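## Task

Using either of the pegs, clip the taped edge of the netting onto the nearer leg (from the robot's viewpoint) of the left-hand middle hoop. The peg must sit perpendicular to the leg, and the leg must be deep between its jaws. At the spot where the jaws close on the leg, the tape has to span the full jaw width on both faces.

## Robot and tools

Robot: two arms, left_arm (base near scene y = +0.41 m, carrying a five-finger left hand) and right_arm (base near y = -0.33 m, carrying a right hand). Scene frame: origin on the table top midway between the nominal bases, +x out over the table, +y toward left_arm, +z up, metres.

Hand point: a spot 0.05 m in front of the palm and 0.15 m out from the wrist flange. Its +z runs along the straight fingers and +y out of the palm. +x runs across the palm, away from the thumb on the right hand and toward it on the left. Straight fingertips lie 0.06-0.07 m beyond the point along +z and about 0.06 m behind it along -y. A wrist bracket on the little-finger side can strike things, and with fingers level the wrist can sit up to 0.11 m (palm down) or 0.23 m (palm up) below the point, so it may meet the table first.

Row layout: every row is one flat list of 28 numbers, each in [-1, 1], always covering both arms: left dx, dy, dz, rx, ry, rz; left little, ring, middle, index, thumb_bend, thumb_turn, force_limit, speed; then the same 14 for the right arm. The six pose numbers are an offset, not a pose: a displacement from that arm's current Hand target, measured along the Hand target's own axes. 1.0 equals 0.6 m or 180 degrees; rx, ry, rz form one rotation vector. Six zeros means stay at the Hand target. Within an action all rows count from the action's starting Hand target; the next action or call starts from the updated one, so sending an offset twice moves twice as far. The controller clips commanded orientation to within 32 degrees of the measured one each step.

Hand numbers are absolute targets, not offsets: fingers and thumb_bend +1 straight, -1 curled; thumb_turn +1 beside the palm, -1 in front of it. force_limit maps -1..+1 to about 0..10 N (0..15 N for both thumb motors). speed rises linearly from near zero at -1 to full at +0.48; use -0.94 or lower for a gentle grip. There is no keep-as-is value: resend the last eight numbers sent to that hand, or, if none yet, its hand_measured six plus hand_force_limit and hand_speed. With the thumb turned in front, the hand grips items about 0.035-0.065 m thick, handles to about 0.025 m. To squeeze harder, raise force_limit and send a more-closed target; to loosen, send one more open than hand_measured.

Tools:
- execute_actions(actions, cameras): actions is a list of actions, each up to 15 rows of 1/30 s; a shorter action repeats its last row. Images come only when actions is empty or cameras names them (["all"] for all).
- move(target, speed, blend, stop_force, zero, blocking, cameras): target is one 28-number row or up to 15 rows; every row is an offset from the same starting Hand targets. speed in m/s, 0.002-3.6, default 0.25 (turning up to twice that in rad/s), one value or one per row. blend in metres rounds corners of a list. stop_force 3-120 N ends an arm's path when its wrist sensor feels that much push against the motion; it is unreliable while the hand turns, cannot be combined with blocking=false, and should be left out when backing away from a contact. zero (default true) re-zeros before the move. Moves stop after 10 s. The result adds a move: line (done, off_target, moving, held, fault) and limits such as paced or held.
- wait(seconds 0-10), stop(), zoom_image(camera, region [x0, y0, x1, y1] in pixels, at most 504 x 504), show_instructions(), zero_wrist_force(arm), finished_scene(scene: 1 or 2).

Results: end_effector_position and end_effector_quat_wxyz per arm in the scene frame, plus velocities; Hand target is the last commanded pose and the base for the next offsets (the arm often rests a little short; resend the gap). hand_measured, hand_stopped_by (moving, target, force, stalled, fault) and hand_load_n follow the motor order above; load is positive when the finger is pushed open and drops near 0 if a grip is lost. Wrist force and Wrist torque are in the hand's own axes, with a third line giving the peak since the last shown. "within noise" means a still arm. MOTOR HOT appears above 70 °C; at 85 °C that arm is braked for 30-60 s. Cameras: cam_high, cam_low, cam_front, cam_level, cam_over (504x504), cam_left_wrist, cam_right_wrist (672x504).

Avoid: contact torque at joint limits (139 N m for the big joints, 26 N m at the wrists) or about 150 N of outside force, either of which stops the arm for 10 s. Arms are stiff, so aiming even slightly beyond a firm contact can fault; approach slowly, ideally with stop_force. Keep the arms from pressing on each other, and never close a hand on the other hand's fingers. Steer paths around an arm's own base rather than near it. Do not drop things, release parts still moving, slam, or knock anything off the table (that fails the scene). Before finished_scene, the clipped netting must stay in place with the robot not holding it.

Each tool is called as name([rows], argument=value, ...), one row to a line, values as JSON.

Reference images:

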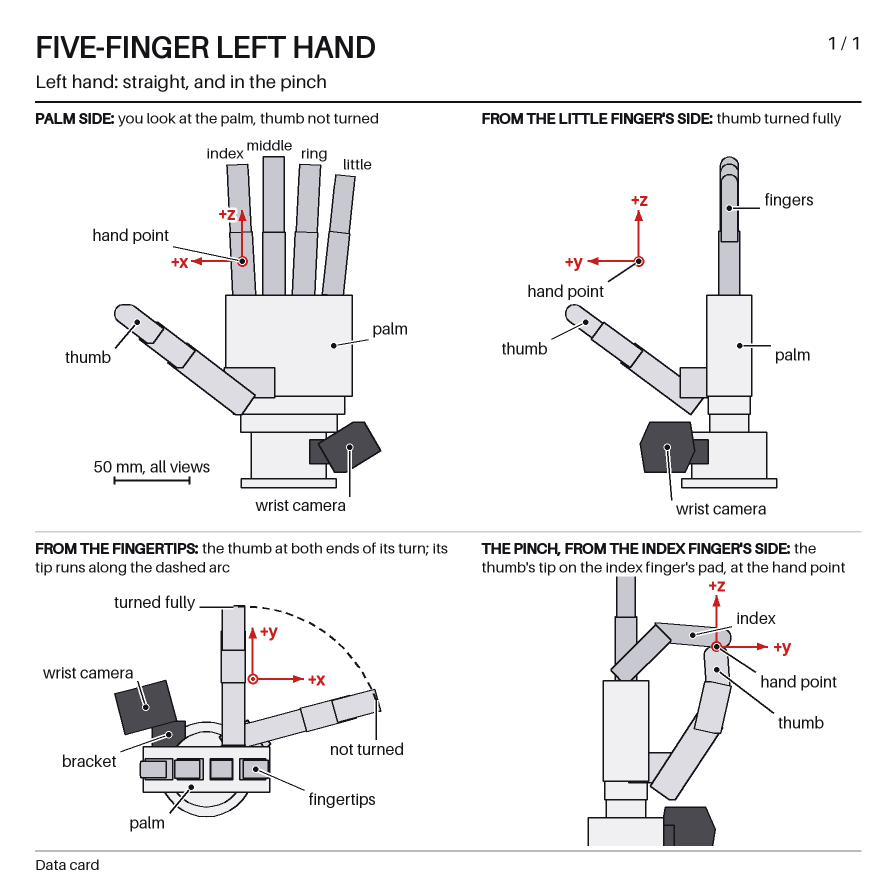

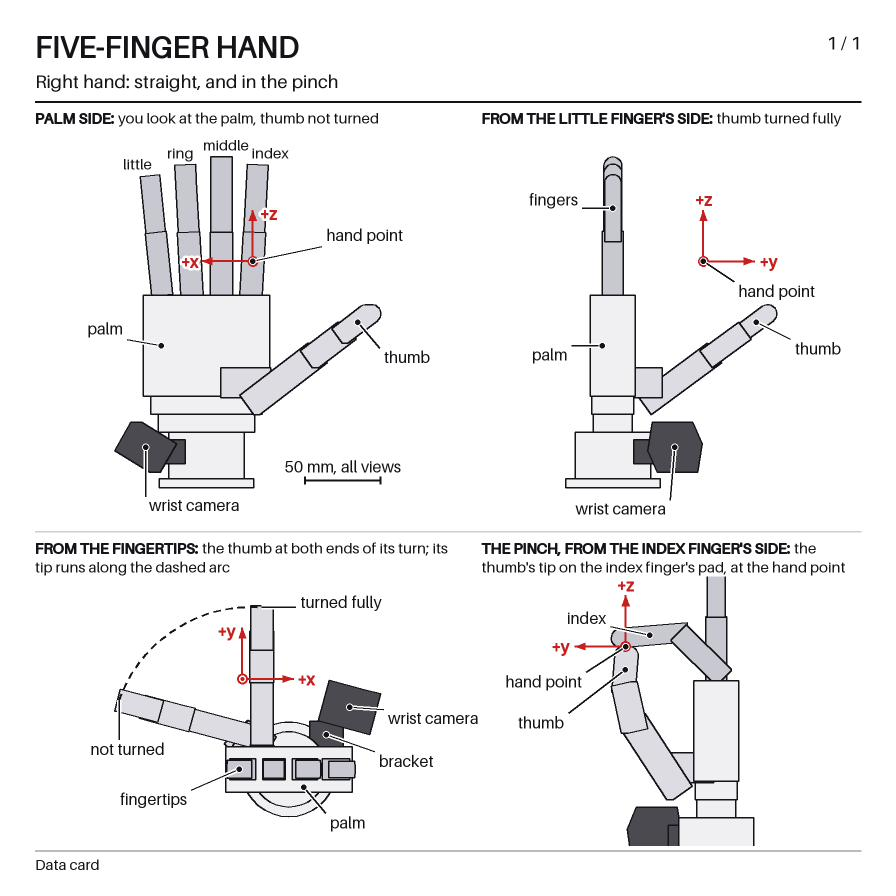

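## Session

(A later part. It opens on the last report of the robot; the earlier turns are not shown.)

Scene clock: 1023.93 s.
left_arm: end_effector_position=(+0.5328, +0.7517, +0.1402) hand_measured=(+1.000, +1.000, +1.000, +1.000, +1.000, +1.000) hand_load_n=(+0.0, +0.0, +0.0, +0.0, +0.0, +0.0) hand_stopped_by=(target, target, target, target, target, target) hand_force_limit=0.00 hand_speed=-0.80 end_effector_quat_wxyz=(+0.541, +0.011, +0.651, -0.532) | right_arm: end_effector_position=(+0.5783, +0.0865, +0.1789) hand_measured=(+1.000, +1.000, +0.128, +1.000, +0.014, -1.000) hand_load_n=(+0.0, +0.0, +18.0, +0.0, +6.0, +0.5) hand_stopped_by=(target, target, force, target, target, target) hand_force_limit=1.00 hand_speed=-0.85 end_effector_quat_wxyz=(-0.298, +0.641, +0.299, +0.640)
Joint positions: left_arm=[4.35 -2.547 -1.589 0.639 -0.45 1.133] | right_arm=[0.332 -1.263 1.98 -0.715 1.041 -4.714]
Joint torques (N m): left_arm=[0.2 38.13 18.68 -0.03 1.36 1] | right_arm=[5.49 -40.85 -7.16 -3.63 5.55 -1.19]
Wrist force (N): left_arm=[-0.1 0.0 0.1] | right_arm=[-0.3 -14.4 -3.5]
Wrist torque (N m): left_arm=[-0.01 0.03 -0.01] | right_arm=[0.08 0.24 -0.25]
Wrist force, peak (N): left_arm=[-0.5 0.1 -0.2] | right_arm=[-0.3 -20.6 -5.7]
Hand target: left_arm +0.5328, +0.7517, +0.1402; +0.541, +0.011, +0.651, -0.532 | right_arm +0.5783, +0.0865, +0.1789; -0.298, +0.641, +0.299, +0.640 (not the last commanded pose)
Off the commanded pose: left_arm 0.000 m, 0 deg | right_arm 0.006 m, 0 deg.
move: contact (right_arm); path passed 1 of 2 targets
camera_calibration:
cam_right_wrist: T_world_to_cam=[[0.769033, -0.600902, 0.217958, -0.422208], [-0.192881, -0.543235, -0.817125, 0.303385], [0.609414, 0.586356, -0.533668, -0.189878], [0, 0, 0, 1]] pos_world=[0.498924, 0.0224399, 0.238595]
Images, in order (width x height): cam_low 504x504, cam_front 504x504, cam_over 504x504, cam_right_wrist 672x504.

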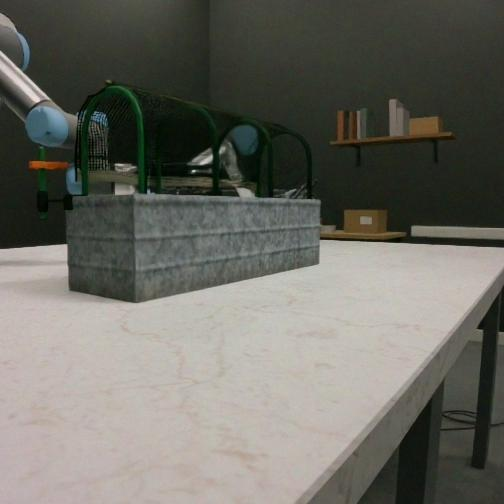

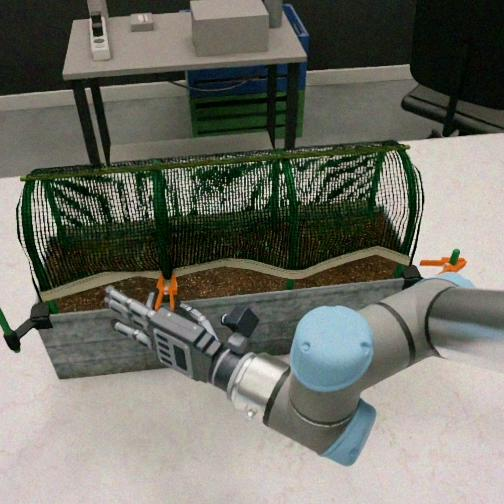

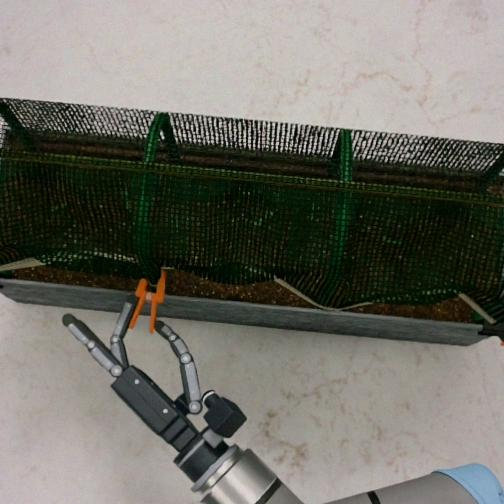

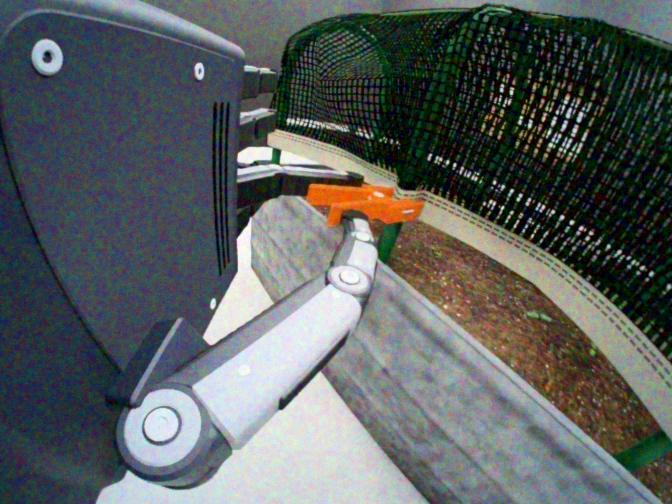

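move(target=[0,0,0,0,0,0,1,1,1,1,1,1,0.0,-0.8,0,0.0121,0.0056,0,0,0,1,1,-0.46,1,0.01,-1,1.0,-0.85], speed=0.01, stop_force=5, cameras=["cam_right_wrist","cam_over","cam_front"])

zoom_image(camera="cam_over", region=[120, 250, 190, 340])

zoom_image(camera="cam_front", region=[145, 255, 195, 305])

zoom_image(camera="cam_right_wrist", region=[300, 150, 460, 270])

Scene clock: 1037.67 s.
left_arm: end_effector_position=(+0.5328, +0.7517, +0.1402) hand_measured=(+1.000, +1.000, +1.000, +1.000, +1.000, +1.000) hand_load_n=(+0.0, +0.0, +0.0, +0.0, +0.0, +0.0) hand_stopped_by=(target, target, target, target, target, target) hand_force_limit=0.00 hand_speed=-0.80 end_effector_quat_wxyz=(+0.541, +0.011, +0.651, -0.532) | right_arm: end_effector_position=(+0.5788, +0.0865, +0.1789) hand_measured=(+1.000, +1.000, +0.128, +1.000, +0.014, -1.000) hand_load_n=(+0.0, +0.0, +18.0, +0.0, +5.0, +1.0) hand_stopped_by=(target, target, force, target, target, target) hand_force_limit=1.00 hand_speed=-0.85 end_effector_quat_wxyz=(-0.298, +0.641, +0.299, +0.641)
Joint positions: left_arm=[4.35 -2.547 -1.589 0.639 -0.45 1.133] | right_arm=[0.332 -1.262 1.979 -0.715 1.04 -4.714]
Joint torques (N m): left_arm=[-0.61 38.17 18.74 0.12 1.45 1.05] | right_arm=[3.16 -40.72 -8.57 -4.2 6.31 -1.44]
Wrist force (N): left_arm=[-0.2 0.3 0.1] | right_arm=[-0.1 -18.4 -5.3]
Wrist torque (N m): left_arm=[0.04 0.03 -0.03] | right_arm=[0.08 0.26 -0.32]
Wrist force, peak (N): left_arm=[-0.3 0.3 -0.1] | right_arm=[-0.1 -21.1 -6.3]
Hand target: left_arm +0.5328, +0.7517, +0.1402; +0.541, +0.011, +0.651, -0.532 | right_arm +0.5788, +0.0865, +0.1789; -0.298, +0.641, +0.299, +0.641 (not the last commanded pose)
Off the commanded pose: left_arm 0.000 m, 0 deg | right_arm 0.007 m, 0 deg.
move: contact (right_arm)
camera_calibration:
cam_right_wrist: T_world_to_cam=[[0.769129, -0.600762, 0.218004, -0.422715], [-0.192709, -0.543246, -0.817158, 0.303349], [0.609348, 0.586488, -0.533599, -0.19011], [0, 0, 0, 1]] pos_world=[0.499424, 0.022339, 0.238595]
Images, in order (width x height): cam_front 504x504, cam_over 504x504, cam_right_wrist 672x504.

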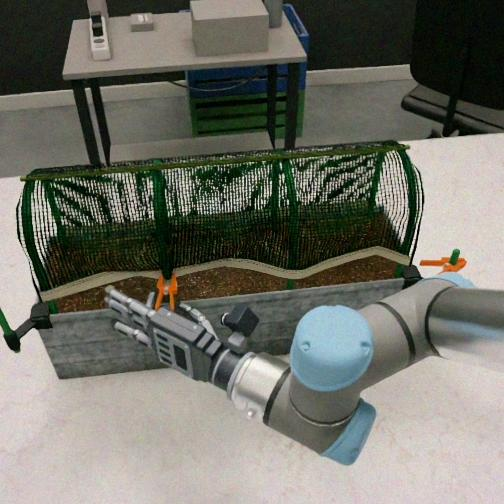

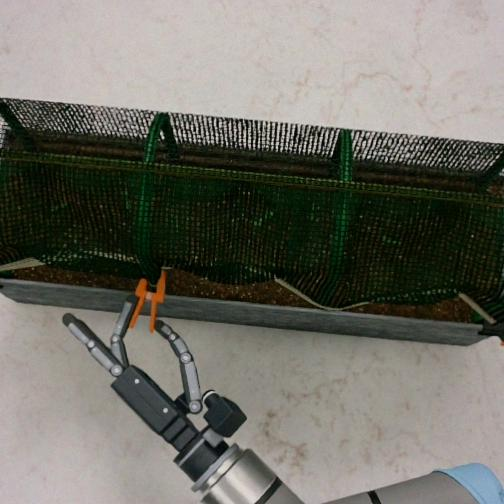

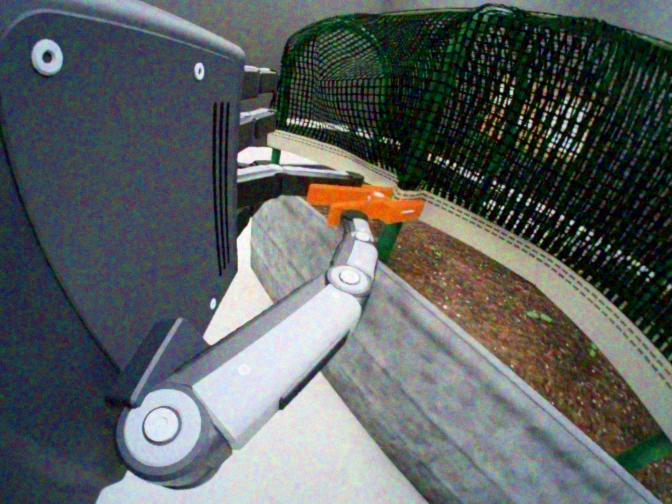

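Scaled by 5.600.

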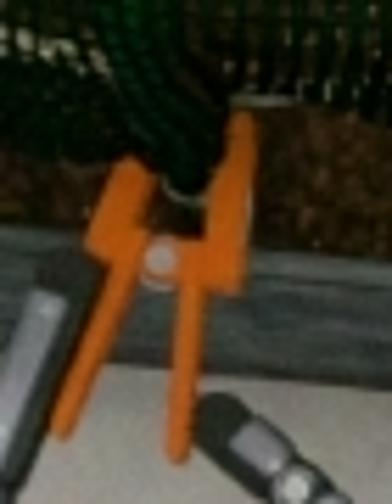

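Scaled by 10.080.

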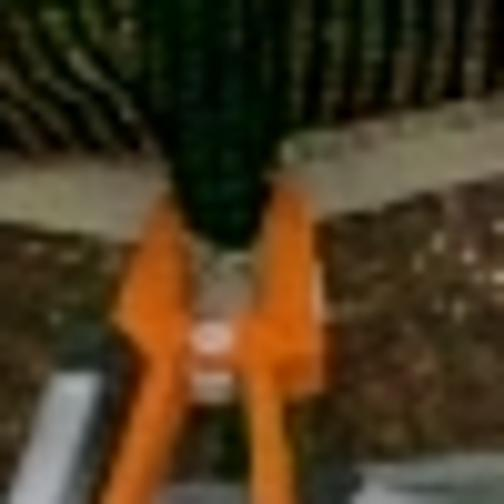

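Scaled by 3.150 from the camera's 672x504 image, which has a finer 960x720 frame.

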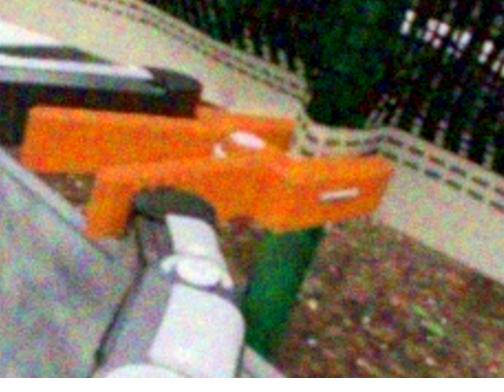

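execute_actions([
  [[0,0,0,0,0,0,1,1,1,1,1,1,0.0,-0.8,0,-0.0006,-0.0002,0,0,0,1,1,-0.470,1,0.01,-1,1.0,-0.85],[0,0,0,0,0,0,1,1,1,1,1,1,0.0,-0.8,0,-0.0012,-0.0004,0,0,0,1,1,-0.473,1,0.01,-1,1.0,-0.85],[0,0,0,0,0,0,1,1,1,1,1,1,0.0,-0.8,0,-0.0018,-0.0006,0,0,0,1,1,-0.476,1,0.01,-1,1.0,-0.85],[0,0,0,0,0,0,1,1,1,1,1,1,0.0,-0.8,0,-0.0024,-0.0008,0,0,0,1,1,-0.479,1,0.01,-1,1.0,-0.85],[0,0,0,0,0,0,1,1,1,1,1,1,0.0,-0.8,0,-0.0030,-0.0010,0,0,0,1,1,-0.482,1,0.01,-1,1.0,-0.85],[0,0,0,0,0,0,1,1,1,1,1,1,0.0,-0.8,0,-0.0036,-0.0012,0,0,0,1,1,-0.485,1,0.01,-1,1.0,-0.85],[0,0,0,0,0,0,1,1,1,1,1,1,0.0,-0.8,0,-0.0042,-0.0014,0,0,0,1,1,-0.488,1,0.01,-1,1.0,-0.85],[0,0,0,0,0,0,1,1,1,1,1,1,0.0,-0.8,0,-0.0048,-0.0016,0,0,0,1,1,-0.491,1,0.01,-1,1.0,-0.85],[0,0,0,0,0,0,1,1,1,1,1,1,0.0,-0.8,0,-0.0054,-0.0018,0,0,0,1,1,-0.494,1,0.01,-1,1.0,-0.85],[0,0,0,0,0,0,1,1,1,1,1,1,0.0,-0.8,0,-0.0060,-0.0020,0,0,0,1,1,-0.497,1,0.01,-1,1.0,-0.85],[0,0,0,0,0,0,1,1,1,1,1,1,0.0,-0.8,0,-0.0060,-0.0020,0,0,0,1,1,-0.500,1,0.01,-1,1.0,-0.85],[0,0,0,0,0,0,1,1,1,1,1,1,0.0,-0.8,0,-0.0060,-0.0020,0,0,0,1,1,-0.503,1,0.01,-1,1.0,-0.85],[0,0,0,0,0,0,1,1,1,1,1,1,0.0,-0.8,0,-0.0060,-0.0020,0,0,0,1,1,-0.506,1,0.01,-1,1.0,-0.85],[0,0,0,0,0,0,1,1,1,1,1,1,0.0,-0.8,0,-0.0060,-0.0020,0,0,0,1,1,-0.509,1,0.01,-1,1.0,-0.85],[0,0,0,0,0,0,1,1,1,1,1,1,0.0,-0.8,0,-0.0060,-0.0020,0,0,0,1,1,-0.512,1,0.01,-1,1.0,-0.85]],
], cameras=[])

Scene clock: 1052.17 s.
left_arm: end_effector_position=(+0.5328, +0.7517, +0.1402) hand_measured=(+1.000, +1.000, +1.000, +1.000, +1.000, +1.000) hand_load_n=(+0.0, +0.0, +0.0, +0.0, +0.0, +0.0) hand_stopped_by=(target, target, target, target, target, target) hand_force_limit=0.00 hand_speed=-0.80 end_effector_quat_wxyz=(+0.541, +0.011, +0.651, -0.532) | right_arm: end_effector_position=(+0.5753, +0.0878, +0.1789) hand_measured=(+1.000, +1.000, +0.128, +1.000, +0.014, -1.000) hand_load_n=(+0.0, +0.0, +15.0, +0.0, +5.5, +0.5) hand_stopped_by=(target, target, force, target, target, target) hand_force_limit=1.00 hand_speed=-0.85 end_effector_quat_wxyz=(-0.298, +0.641, +0.299, +0.641)
Joint positions: left_arm=[4.35 -2.547 -1.589 0.639 -0.45 1.133] | right_arm=[0.338 -1.266 1.984 -0.717 1.046 -4.714]
Joint torques (N m): left_arm=[-0.11 38 19.12 -0.13 1.43 0.99] | right_arm=[13.26 -41.78 -3.68 -2.77 2.46 -1.14]
Wrist force (N): left_arm=[-0.1 0.4 -0.2] | right_arm=[-0.7 0.0 1.8]
Wrist torque (N m): left_arm=[0.07 0.02 -0.03] | right_arm=[-0.10 0.12 0.02]
Wrist force, peak (N): left_arm=[-0.5 0.4 -0.1] | right_arm=[-0.4 -18.7 -5.1]
Hand target: left_arm +0.5328, +0.7517, +0.1402; +0.541, +0.011, +0.651, -0.532 | right_arm +0.5753, +0.0879, +0.1789; -0.298, +0.641, +0.299, +0.641
Off the commanded pose: left_arm 0.000 m, 0 deg | right_arm 0.000 m, 0 deg.
No camera images: "cameras" was empty.

execute_actions([
  [[0,0,0,0,0,0,1,1,1,1,1,1,0.0,-0.8,0,-0.0006,-0.0002,0,0,0,1,1,-0.520,1,0.01,-1,1.0,-0.85],[0,0,0,0,0,0,1,1,1,1,1,1,0.0,-0.8,0,-0.0012,-0.0004,0,0,0,1,1,-0.523,1,0.01,-1,1.0,-0.85],[0,0,0,0,0,0,1,1,1,1,1,1,0.0,-0.8,0,-0.0018,-0.0006,0,0,0,1,1,-0.526,1,0.01,-1,1.0,-0.85],[0,0,0,0,0,0,1,1,1,1,1,1,0.0,-0.8,0,-0.0024,-0.0008,0,0,0,1,1,-0.529,1,0.01,-1,1.0,-0.85],[0,0,0,0,0,0,1,1,1,1,1,1,0.0,-0.8,0,-0.0030,-0.0010,0,0,0,1,1,-0.532,1,0.01,-1,1.0,-0.85],[0,0,0,0,0,0,1,1,1,1,1,1,0.0,-0.8,0,-0.0036,-0.0012,0,0,0,1,1,-0.535,1,0.01,-1,1.0,-0.85],[0,0,0,0,0,0,1,1,1,1,1,1,0.0,-0.8,0,-0.0042,-0.0014,0,0,0,1,1,-0.538,1,0.01,-1,1.0,-0.85],[0,0,0,0,0,0,1,1,1,1,1,1,0.0,-0.8,0,-0.0048,-0.0016,0,0,0,1,1,-0.541,1,0.01,-1,1.0,-0.85],[0,0,0,0,0,0,1,1,1,1,1,1,0.0,-0.8,0,-0.0054,-0.0018,0,0,0,1,1,-0.544,1,0.01,-1,1.0,-0.85],[0,0,0,0,0,0,1,1,1,1,1,1,0.0,-0.8,0,-0.0060,-0.0020,0,0,0,1,1,-0.547,1,0.01,-1,1.0,-0.85],[0,0,0,0,0,0,1,1,1,1,1,1,0.0,-0.8,0,-0.0060,-0.0020,0,0,0,1,1,-0.550,1,0.01,-1,1.0,-0.85],[0,0,0,0,0,0,1,1,1,1,1,1,0.0,-0.8,0,-0.0060,-0.0020,0,0,0,1,1,-0.553,1,0.01,-1,1.0,-0.85],[0,0,0,0,0,0,1,1,1,1,1,1,0.0,-0.8,0,-0.0060,-0.0020,0,0,0,1,1,-0.556,1,0.01,-1,1.0,-0.85],[0,0,0,0,0,0,1,1,1,1,1,1,0.0,-0.8,0,-0.0060,-0.0020,0,0,0,1,1,-0.559,1,0.01,-1,1.0,-0.85],[0,0,0,0,0,0,1,1,1,1,1,1,0.0,-0.8,0,-0.0060,-0.0020,0,0,0,1,1,-0.562,1,0.01,-1,1.0,-0.85]],
], cameras=["cam_over","cam_right_wrist"])

zoom_image(camera="cam_over", region=[120, 250, 190, 340])

zoom_image(camera="cam_right_wrist", region=[300, 150, 460, 270])

Scene clock: 1063.63 s.
left_arm: end_effector_position=(+0.5328, +0.7517, +0.1402) hand_measured=(+1.000, +1.000, +1.000, +1.000, +1.000, +1.000) hand_load_n=(+0.0, +0.0, +0.0, +0.0, +0.0, +0.0) hand_stopped_by=(target, target, target, target, target, target) hand_force_limit=0.00 hand_speed=-0.80 end_effector_quat_wxyz=(+0.541, +0.011, +0.651, -0.532) | right_arm: end_effector_position=(+0.5718, +0.0892, +0.1789) hand_measured=(+1.000, +1.000, +0.128, +1.000, +0.014, -1.000) hand_load_n=(+0.0, +0.0, +12.5, +0.0, +5.0, +0.5) hand_stopped_by=(target, target, force, target, target, target) hand_force_limit=1.00 hand_speed=-0.85 end_effector_quat_wxyz=(-0.298, +0.641, +0.299, +0.641)
Joint positions: left_arm=[4.35 -2.547 -1.589 0.639 -0.45 1.133] | right_arm=[0.344 -1.27 1.99 -0.719 1.052 -4.714]
Joint torques (N m): left_arm=[0.03 38.45 18.34 -0.09 1.47 1.02] | right_arm=[16 -41.48 -3.91 -2.77 1.8 2.08]
Wrist force (N): left_arm=[0.0 0.2 0.1] | right_arm=[-0.8 1.8 1.0]
Wrist torque (N m): left_arm=[0.02 0.01 -0.02] | right_arm=[-0.19 0.19 0.03]
Wrist force, peak (N): left_arm=[-0.1 0.5 -0.2] | right_arm=[-1.0 2.7 2.3]
Hand target: left_arm +0.5328, +0.7517, +0.1402; +0.541, +0.011, +0.651, -0.532 | right_arm +0.5717, +0.0893, +0.1789; -0.298, +0.641, +0.299, +0.641
Off the commanded pose: left_arm 0.000 m, 0 deg | right_arm 0.000 m, 0 deg.
camera_calibration:
cam_right_wrist: T_world_to_cam=[[0.769129, -0.600762, 0.218004, -0.415709], [-0.192709, -0.543246, -0.817158, 0.303467], [0.609348, 0.586488, -0.533599, -0.187428], [0, 0, 0, 1]] pos_world=[0.492424, 0.025039, 0.238595]
Images, in order (width x height): cam_over 504x504, cam_right_wrist 672x504.

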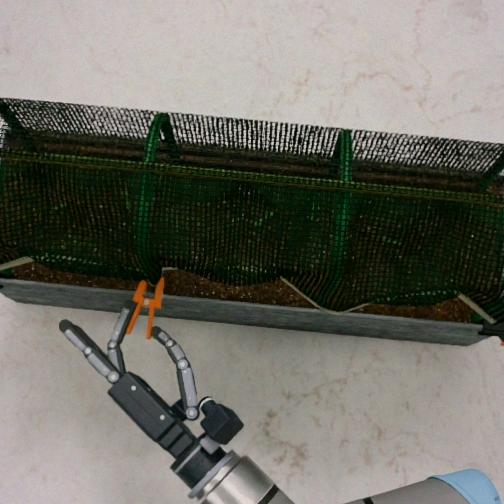

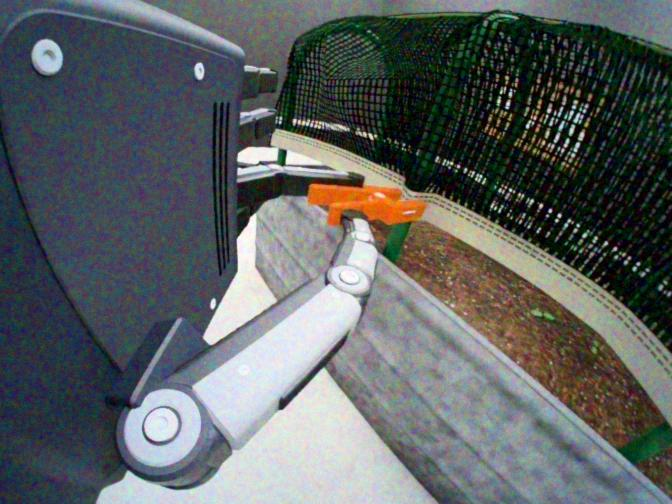

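Scaled by 5.600.

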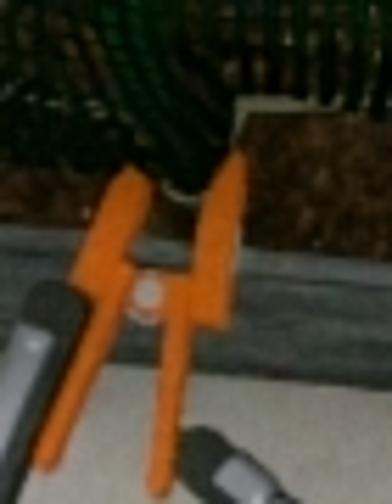

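Scaled by 3.150 from the camera's 672x504 image, which has a finer 960x720 frame.

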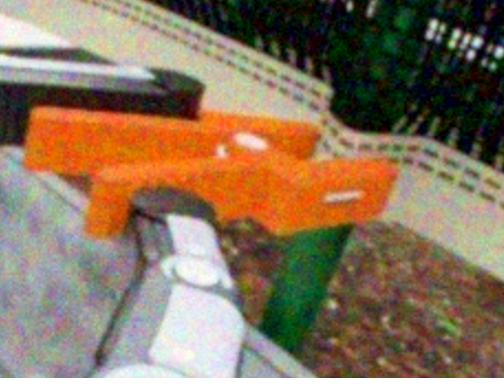

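execute_actions([
  [[0,0,0,0,0,0,1,1,1,1,1,1,0.0,-0.8,0,0,0,0,0,0,1,1,-0.562,1,-0.04,-1,0.6,-0.9]],
], cameras=[])

wait(seconds=0.3, cameras=["cam_over","cam_right_wrist"])

zoom_image(camera="cam_over", region=[120, 250, 190, 340])

zoom_image(camera="cam_right_wrist", region=[300, 150, 460, 270])

Scene clock: 1072.43 s.
left_arm: end_effector_position=(+0.5328, +0.7517, +0.1402) hand_measured=(+1.000, +1.000, +1.000, +1.000, +1.000, +1.000) hand_load_n=(+0.0, +0.0, +0.0, +0.0, +0.0, +0.0) hand_stopped_by=(target, target, target, target, target, target) hand_force_limit=0.00 hand_speed=-0.80 end_effector_quat_wxyz=(+0.541, +0.011, +0.651, -0.532) | right_arm: end_effector_position=(+0.5717, +0.0893, +0.1789) hand_measured=(+1.000, +1.000, +0.128, +1.000, -0.012, -1.000) hand_load_n=(+0.0, +0.0, +14.5, +0.0, +12.0, +1.5) hand_stopped_by=(target, target, force, target, force, target) hand_force_limit=0.60 hand_speed=-0.90 end_effector_quat_wxyz=(-0.298, +0.641, +0.299, +0.641)
Joint positions: left_arm=[4.35 -2.547 -1.589 0.639 -0.45 1.133] | right_arm=[0.344 -1.27 1.99 -0.719 1.052 -4.714]
Joint torques (N m): left_arm=[0.08 38.28 18.32 0.1 1.41 1.11] | right_arm=[11.83 -41.84 -4.21 -2.54 1.83 2.15]
Wrist force (N): left_arm=[0.0 0.0 0.1] | right_arm=[-0.5 -0.4 2.4]
Wrist torque (N m): left_arm=[0.00 0.01 -0.01] | right_arm=[-0.09 0.15 -0.01]
Wrist force, peak (N): left_arm=[-0.4 0.3 -0.1] | right_arm=[-0.6 -0.5 2.4]
Hand target: left_arm +0.5328, +0.7517, +0.1402; +0.541, +0.011, +0.651, -0.532 | right_arm +0.5717, +0.0893, +0.1789; -0.298, +0.641, +0.299, +0.641
Off the commanded pose: left_arm 0.000 m, 0 deg | right_arm 0.000 m, 0 deg.
No camera images: "cameras" was empty.

Scene clock: 1072.73 s.
left_arm: end_effector_position=(+0.5328, +0.7517, +0.1402) hand_measured=(+1.000, +1.000, +1.000, +1.000, +1.000, +1.000) hand_load_n=(+0.0, +0.0, +0.0, +0.0, +0.0, +0.0) hand_stopped_by=(target, target, target, target, target, target) hand_force_limit=0.00 hand_speed=-0.80 end_effector_quat_wxyz=(+0.541, +0.011, +0.651, -0.532) | right_arm: end_effector_position=(+0.5717, +0.0893, +0.1789) hand_measured=(+1.000, +1.000, +0.128, +1.000, -0.012, -1.000) hand_load_n=(+0.0, +0.0, +14.0, +0.0, +11.5, +1.5) hand_stopped_by=(target, target, force, target, force, target) hand_force_limit=0.60 hand_speed=-0.90 end_effector_quat_wxyz=(-0.298, +0.641, +0.299, +0.641)
Joint positions: left_arm=[4.35 -2.547 -1.589 0.639 -0.45 1.133] | right_arm=[0.344 -1.27 1.99 -0.719 1.052 -4.714]
Joint torques (N m): left_arm=[-0.06 38.91 19.02 -0.07 1.54 1.04] | right_arm=[9.78 -40.94 -3.5 -2.48 2.15 2.06]
Wrist force (N): left_arm=[-0.2 0.3 0.0] | right_arm=[-0.6 -0.4 2.2]
Wrist torque (N m): left_arm=[0.05 0.04 -0.02] | right_arm=[-0.09 0.16 -0.01]
Wrist force, peak (N): left_arm=[-0.2 0.3 0.0] | right_arm=[-0.5 -0.6 2.5]
Hand target: left_arm +0.5328, +0.7517, +0.1402; +0.541, +0.011, +0.651, -0.532 | right_arm +0.5717, +0.0893, +0.1789; -0.298, +0.641, +0.299, +0.641
Off the commanded pose: left_arm 0.000 m, 0 deg | right_arm 0.000 m, 0 deg.
wait: 0.30 s; at rest by 0.17 s
camera_calibration:
cam_right_wrist: T_world_to_cam=[[0.769165, -0.600727, 0.217972, -0.415584], [-0.192676, -0.543214, -0.817187, 0.303491], [0.609312, 0.586554, -0.533567, -0.187417], [0, 0, 0, 1]] pos_world=[0.492324, 0.0251387, 0.238595]
Images, in order (width x height): cam_over 504x504, cam_right_wrist 672x504.

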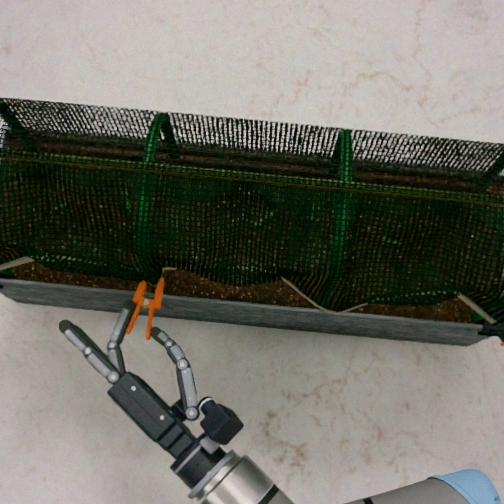

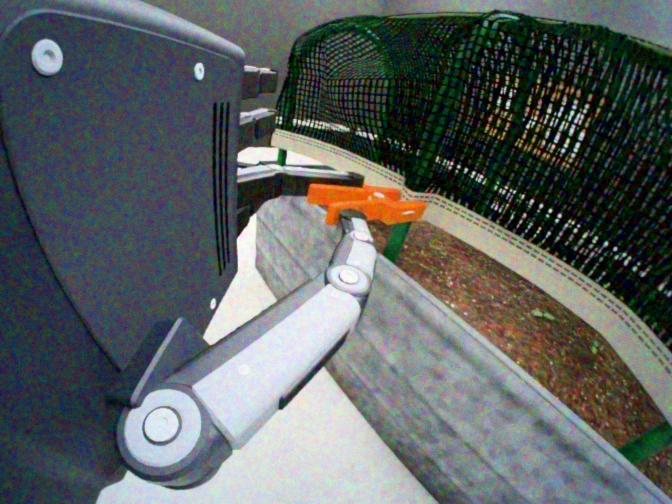

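Scaled by 5.600.

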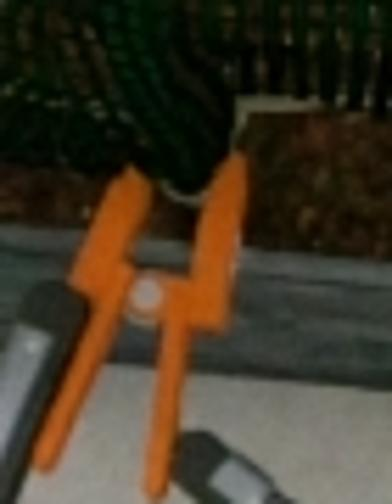

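Scaled by 3.150 from the camera's 672x504 image, which has a finer 960x720 frame.

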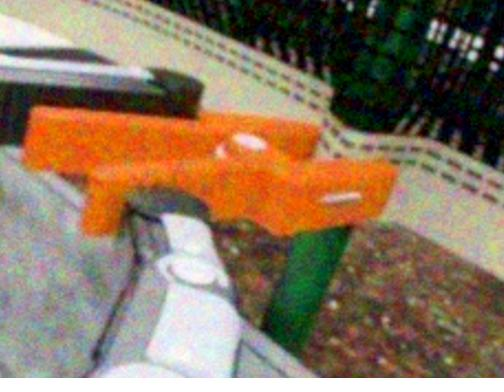

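move(target=[0,0,0,0,0,0,1,1,1,1,1,1,0.0,-0.8,0,0.0242,0.0113,0,0,0,1,1,-0.562,1,-0.04,-1,0.6,-0.9], speed=0.02, stop_force=14, cameras=["cam_right_wrist","cam_over","cam_front"])

zoom_image(camera="cam_over", region=[120, 250, 190, 340])

zoom_image(camera="cam_right_wrist", region=[300, 150, 460, 270])

Scene clock: 1090.00 s.
left_arm: end_effector_position=(+0.5328, +0.7517, +0.1402) hand_measured=(+1.000, +1.000, +1.000, +1.000, +1.000, +1.000) hand_load_n=(+0.0, +0.0, +0.0, +0.0, +0.0, +0.0) hand_stopped_by=(target, target, target, target, target, target) hand_force_limit=0.00 hand_speed=-0.80 end_effector_quat_wxyz=(+0.541, +0.011, +0.651, -0.532) | right_arm: end_effector_position=(+0.5775, +0.0878, +0.1789) hand_measured=(+1.000, +1.000, +0.128, +1.000, -0.012, -1.000) hand_load_n=(+0.0, +0.0, +15.5, +0.0, +11.5, +1.5) hand_stopped_by=(target, target, force, target, force, target) hand_force_limit=0.60 hand_speed=-0.90 end_effector_quat_wxyz=(-0.298, +0.641, +0.299, +0.640)
Joint positions: left_arm=[4.35 -2.547 -1.589 0.639 -0.45 1.133] | right_arm=[0.336 -1.262 1.979 -0.715 1.044 -4.714]
Joint torques (N m): left_arm=[0.31 38.71 18.65 -0.18 1.6 1.21] | right_arm=[8.25 -41.89 -5.69 -3.42 4.44 2.09]
Wrist force (N): left_arm=[0.0 0.2 -0.2] | right_arm=[-0.7 -9.9 -0.7]
Wrist torque (N m): left_arm=[0.04 0.00 -0.02] | right_arm=[-0.06 0.21 -0.19]
Wrist force, peak (N): left_arm=[-0.1 0.1 -0.5] | right_arm=[-0.2 -14.9 -2.7]
Hand target: left_arm +0.5328, +0.7517, +0.1402; +0.541, +0.011, +0.651, -0.532 | right_arm +0.5775, +0.0878, +0.1789; -0.298, +0.641, +0.299, +0.640 (not the last commanded pose)
Off the commanded pose: left_arm 0.000 m, 0 deg | right_arm 0.010 m, 0 deg.
move: contact (right_arm)
camera_calibration:
cam_right_wrist: T_world_to_cam=[[0.769212, -0.600682, 0.217931, -0.421021], [-0.192688, -0.543226, -0.817176, 0.303744], [0.609249, 0.586589, -0.5336, -0.189974], [0, 0, 0, 1]] pos_world=[0.498124, 0.0235385, 0.238595]
Images, in order (width x height): cam_front 504x504, cam_over 504x504, cam_right_wrist 672x504.

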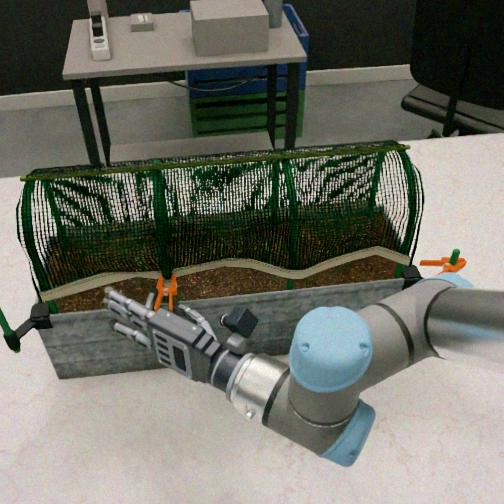

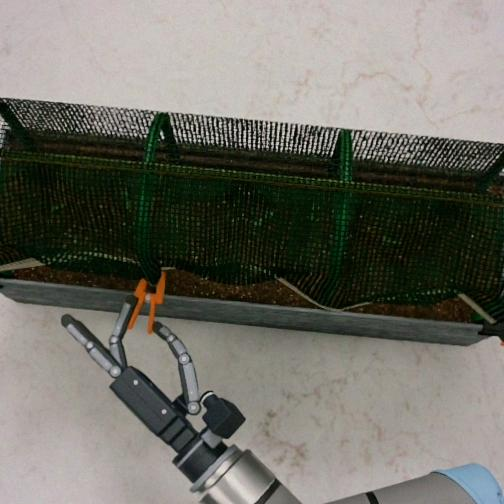

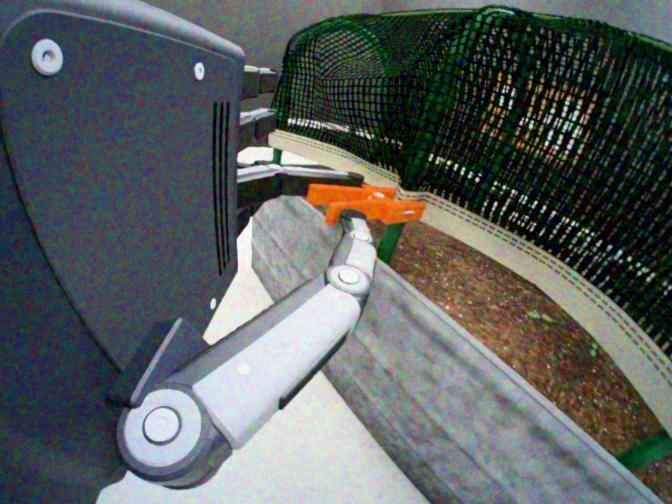

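Scaled by 5.600.

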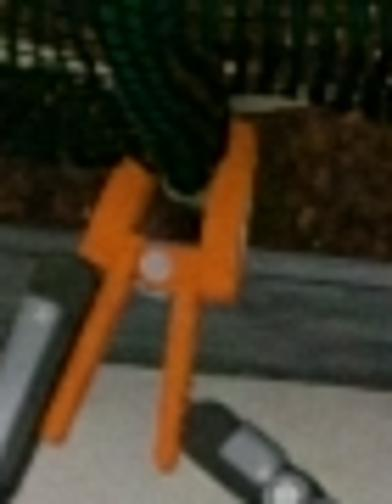

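Scaled by 3.150 from the camera's 672x504 image, which has a finer 960x720 frame.

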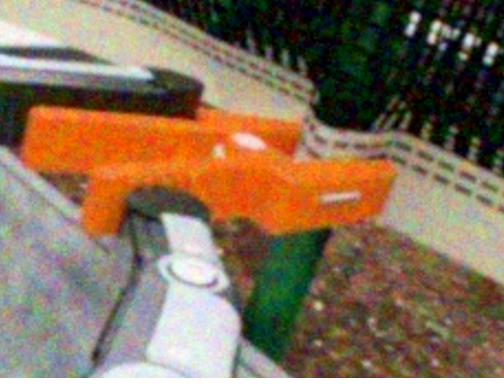

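execute_actions([
  [[0,0,0,0,0,0,1,1,1,1,1,1,0.0,-0.8,0,0,0,0,0,0,1,1,0.6,1,-0.04,-1,0.6,-0.8],[0,0,0,0,0,0,1,1,1,1,1,1,0.0,-0.8,0,0,0,0,0,0,1,1,0.6,1,-0.04,-1,0.6,-0.8],[0,0,0,0,0,0,1,1,1,1,1,1,0.0,-0.8,0,0.0003,-0.001,0,0,0,1,1,0.6,1,-0.04,-1,0.6,-0.8],[0,0,0,0,0,0,1,1,1,1,1,1,0.0,-0.8,0,0.0006,-0.002,0,0,0,1,1,0.6,1,-0.04,-1,0.6,-0.8],[0,0,0,0,0,0,1,1,1,1,1,1,0.0,-0.8,0,0.0009,-0.003,0,0,0,1,1,0.6,1,-0.04,-1,0.6,-0.8],[0,0,0,0,0,0,1,1,1,1,1,1,0.0,-0.8,0,0.0012,-0.004,0,0,0,1,1,0.6,1,-0.04,-1,0.6,-0.8],[0,0,0,0,0,0,1,1,1,1,1,1,0.0,-0.8,0,0.0015,-0.005,0,0,0,1,1,0.6,1,-0.04,-1,0.6,-0.8],[0,0,0,0,0,0,1,1,1,1,1,1,0.0,-0.8,0,0.0018,-0.006,0,0,0,1,1,0.6,1,-0.04,-1,0.6,-0.8],[0,0,0,0,0,0,1,1,1,1,1,1,0.0,-0.8,0,0.0021,-0.007,0,0,0,1,1,0.6,1,-0.04,-1,0.6,-0.8],[0,0,0,0,0,0,1,1,1,1,1,1,0.0,-0.8,0,0.0024,-0.008,0,0,0,1,1,0.6,1,-0.04,-1,0.6,-0.8],[0,0,0,0,0,0,1,1,1,1,1,1,0.0,-0.8,0,0.0027,-0.009,0,0,0,1,1,0.6,1,-0.04,-1,0.6,-0.8],[0,0,0,0,0,0,1,1,1,1,1,1,0.0,-0.8,0,0.003,-0.01,0,0,0,1,1,0.6,1,-0.04,-1,0.6,-0.8]],
], cameras=["cam_right_wrist","cam_over","cam_front","cam_low"])

zoom_image(camera="cam_over", region=[120, 250, 190, 340])

zoom_image(camera="cam_right_wrist", region=[300, 150, 460, 270])

zoom_image(camera="cam_front", region=[145, 255, 195, 305])

Scene clock: 1107.47 s.
left_arm: end_effector_position=(+0.5328, +0.7517, +0.1402) hand_measured=(+1.000, +1.000, +1.000, +1.000, +1.000, +1.000) hand_load_n=(+0.0, +0.0, +0.0, +0.0, +0.0, +0.0) hand_stopped_by=(target, target, target, target, target, target) hand_force_limit=0.00 hand_speed=-0.80 end_effector_quat_wxyz=(+0.541, +0.011, +0.651, -0.532) | right_arm: end_effector_position=(+0.5750, +0.0820, +0.1789) hand_measured=(+1.000, +1.000, +0.600, +1.000, -0.016, -1.000) hand_load_n=(+0.0, +0.0, +0.0, +0.0, +0.5, +0.0) hand_stopped_by=(target, target, target, target, force, target) hand_force_limit=0.60 hand_speed=-0.80 end_effector_quat_wxyz=(-0.298, +0.641, +0.299, +0.640)
Joint positions: left_arm=[4.35 -2.547 -1.589 0.639 -0.45 1.133] | right_arm=[0.325 -1.273 1.995 -0.72 1.033 -4.714]
Joint torques (N m): left_arm=[-0.43 38.61 18.55 -0.11 1.45 1.04] | right_arm=[-13.02 -41.08 -4.03 -2.79 -1.91 -0.19]
Wrist force (N): left_arm=[0.0 0.0 -0.1] | right_arm=[-0.8 0.2 -0.1]
Wrist torque (N m): left_arm=[0.01 0.00 -0.01] | right_arm=[-0.10 0.22 0.02]
Wrist force, peak (N): left_arm=[-0.3 0.1 -0.4] | right_arm=[-0.6 -10.0 -0.6]
Hand target: left_arm +0.5328, +0.7517, +0.1402; +0.541, +0.011, +0.651, -0.532 | right_arm +0.5750, +0.0820, +0.1789; -0.298, +0.641, +0.299, +0.640
Off the commanded pose: left_arm 0.000 m, 0 deg | right_arm 0.000 m, 0 deg.
camera_calibration:
cam_right_wrist: T_world_to_cam=[[0.769212, -0.600682, 0.217931, -0.422522], [-0.192688, -0.543226, -0.817176, 0.300165], [0.609249, 0.586589, -0.5336, -0.185108], [0, 0, 0, 1]] pos_world=[0.495624, 0.0178385, 0.238595]
Images, in order (width x height): cam_low 504x504, cam_front 504x504, cam_over 504x504, cam_right_wrist 672x504.

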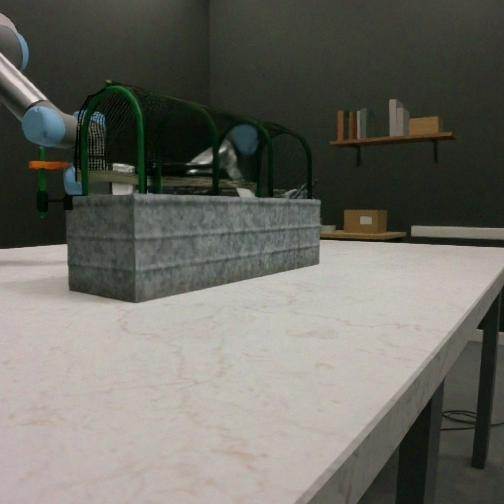

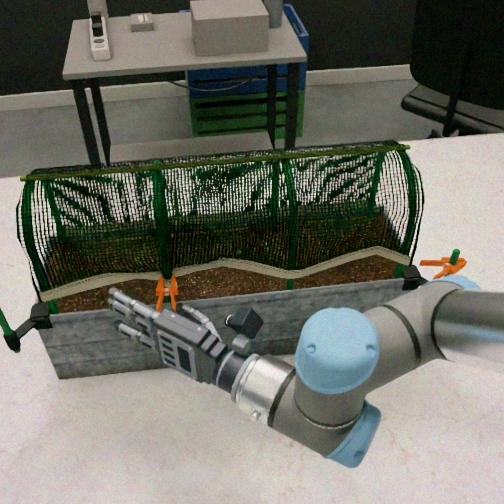

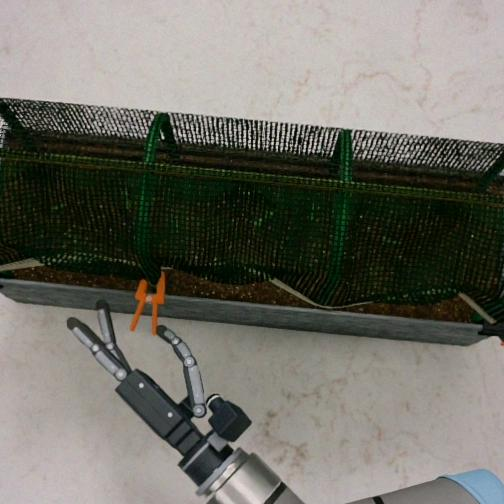

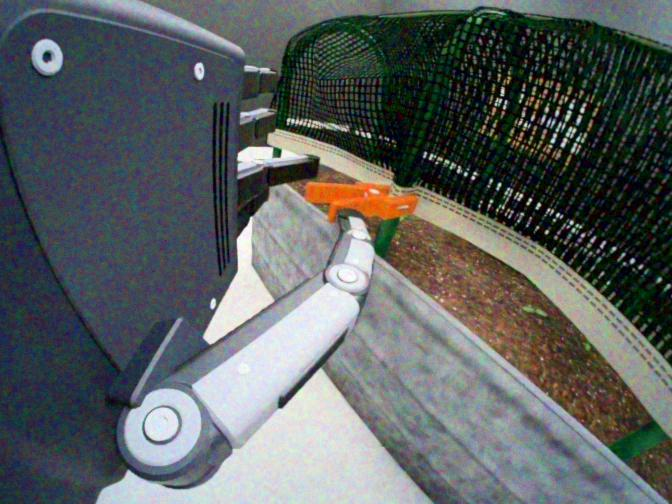

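Scaled by 5.600.

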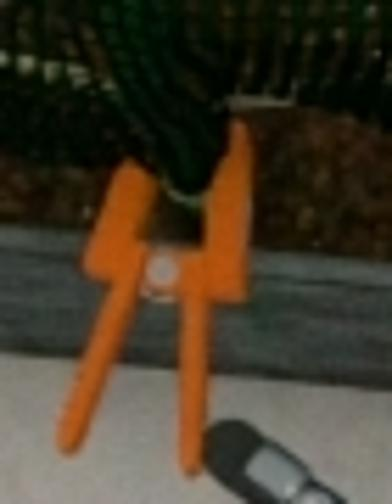

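Scaled by 3.150 from the camera's 672x504 image, which has a finer 960x720 frame.

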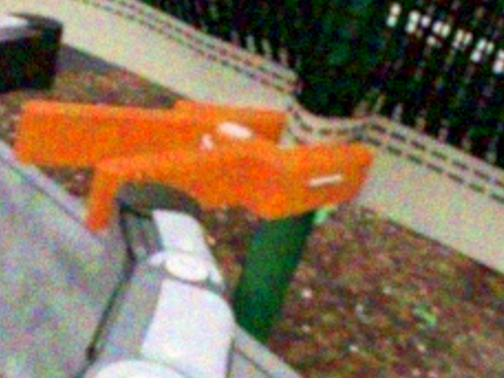

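Scaled by 10.080.

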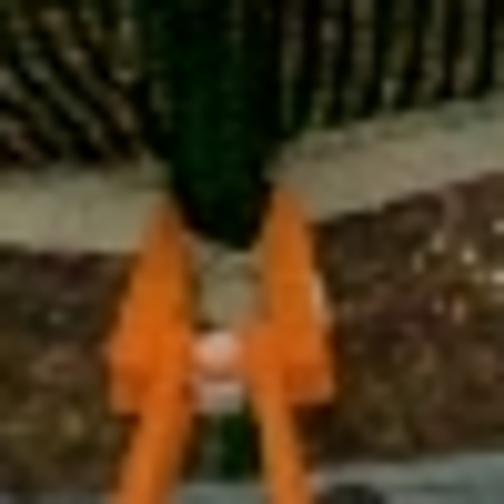

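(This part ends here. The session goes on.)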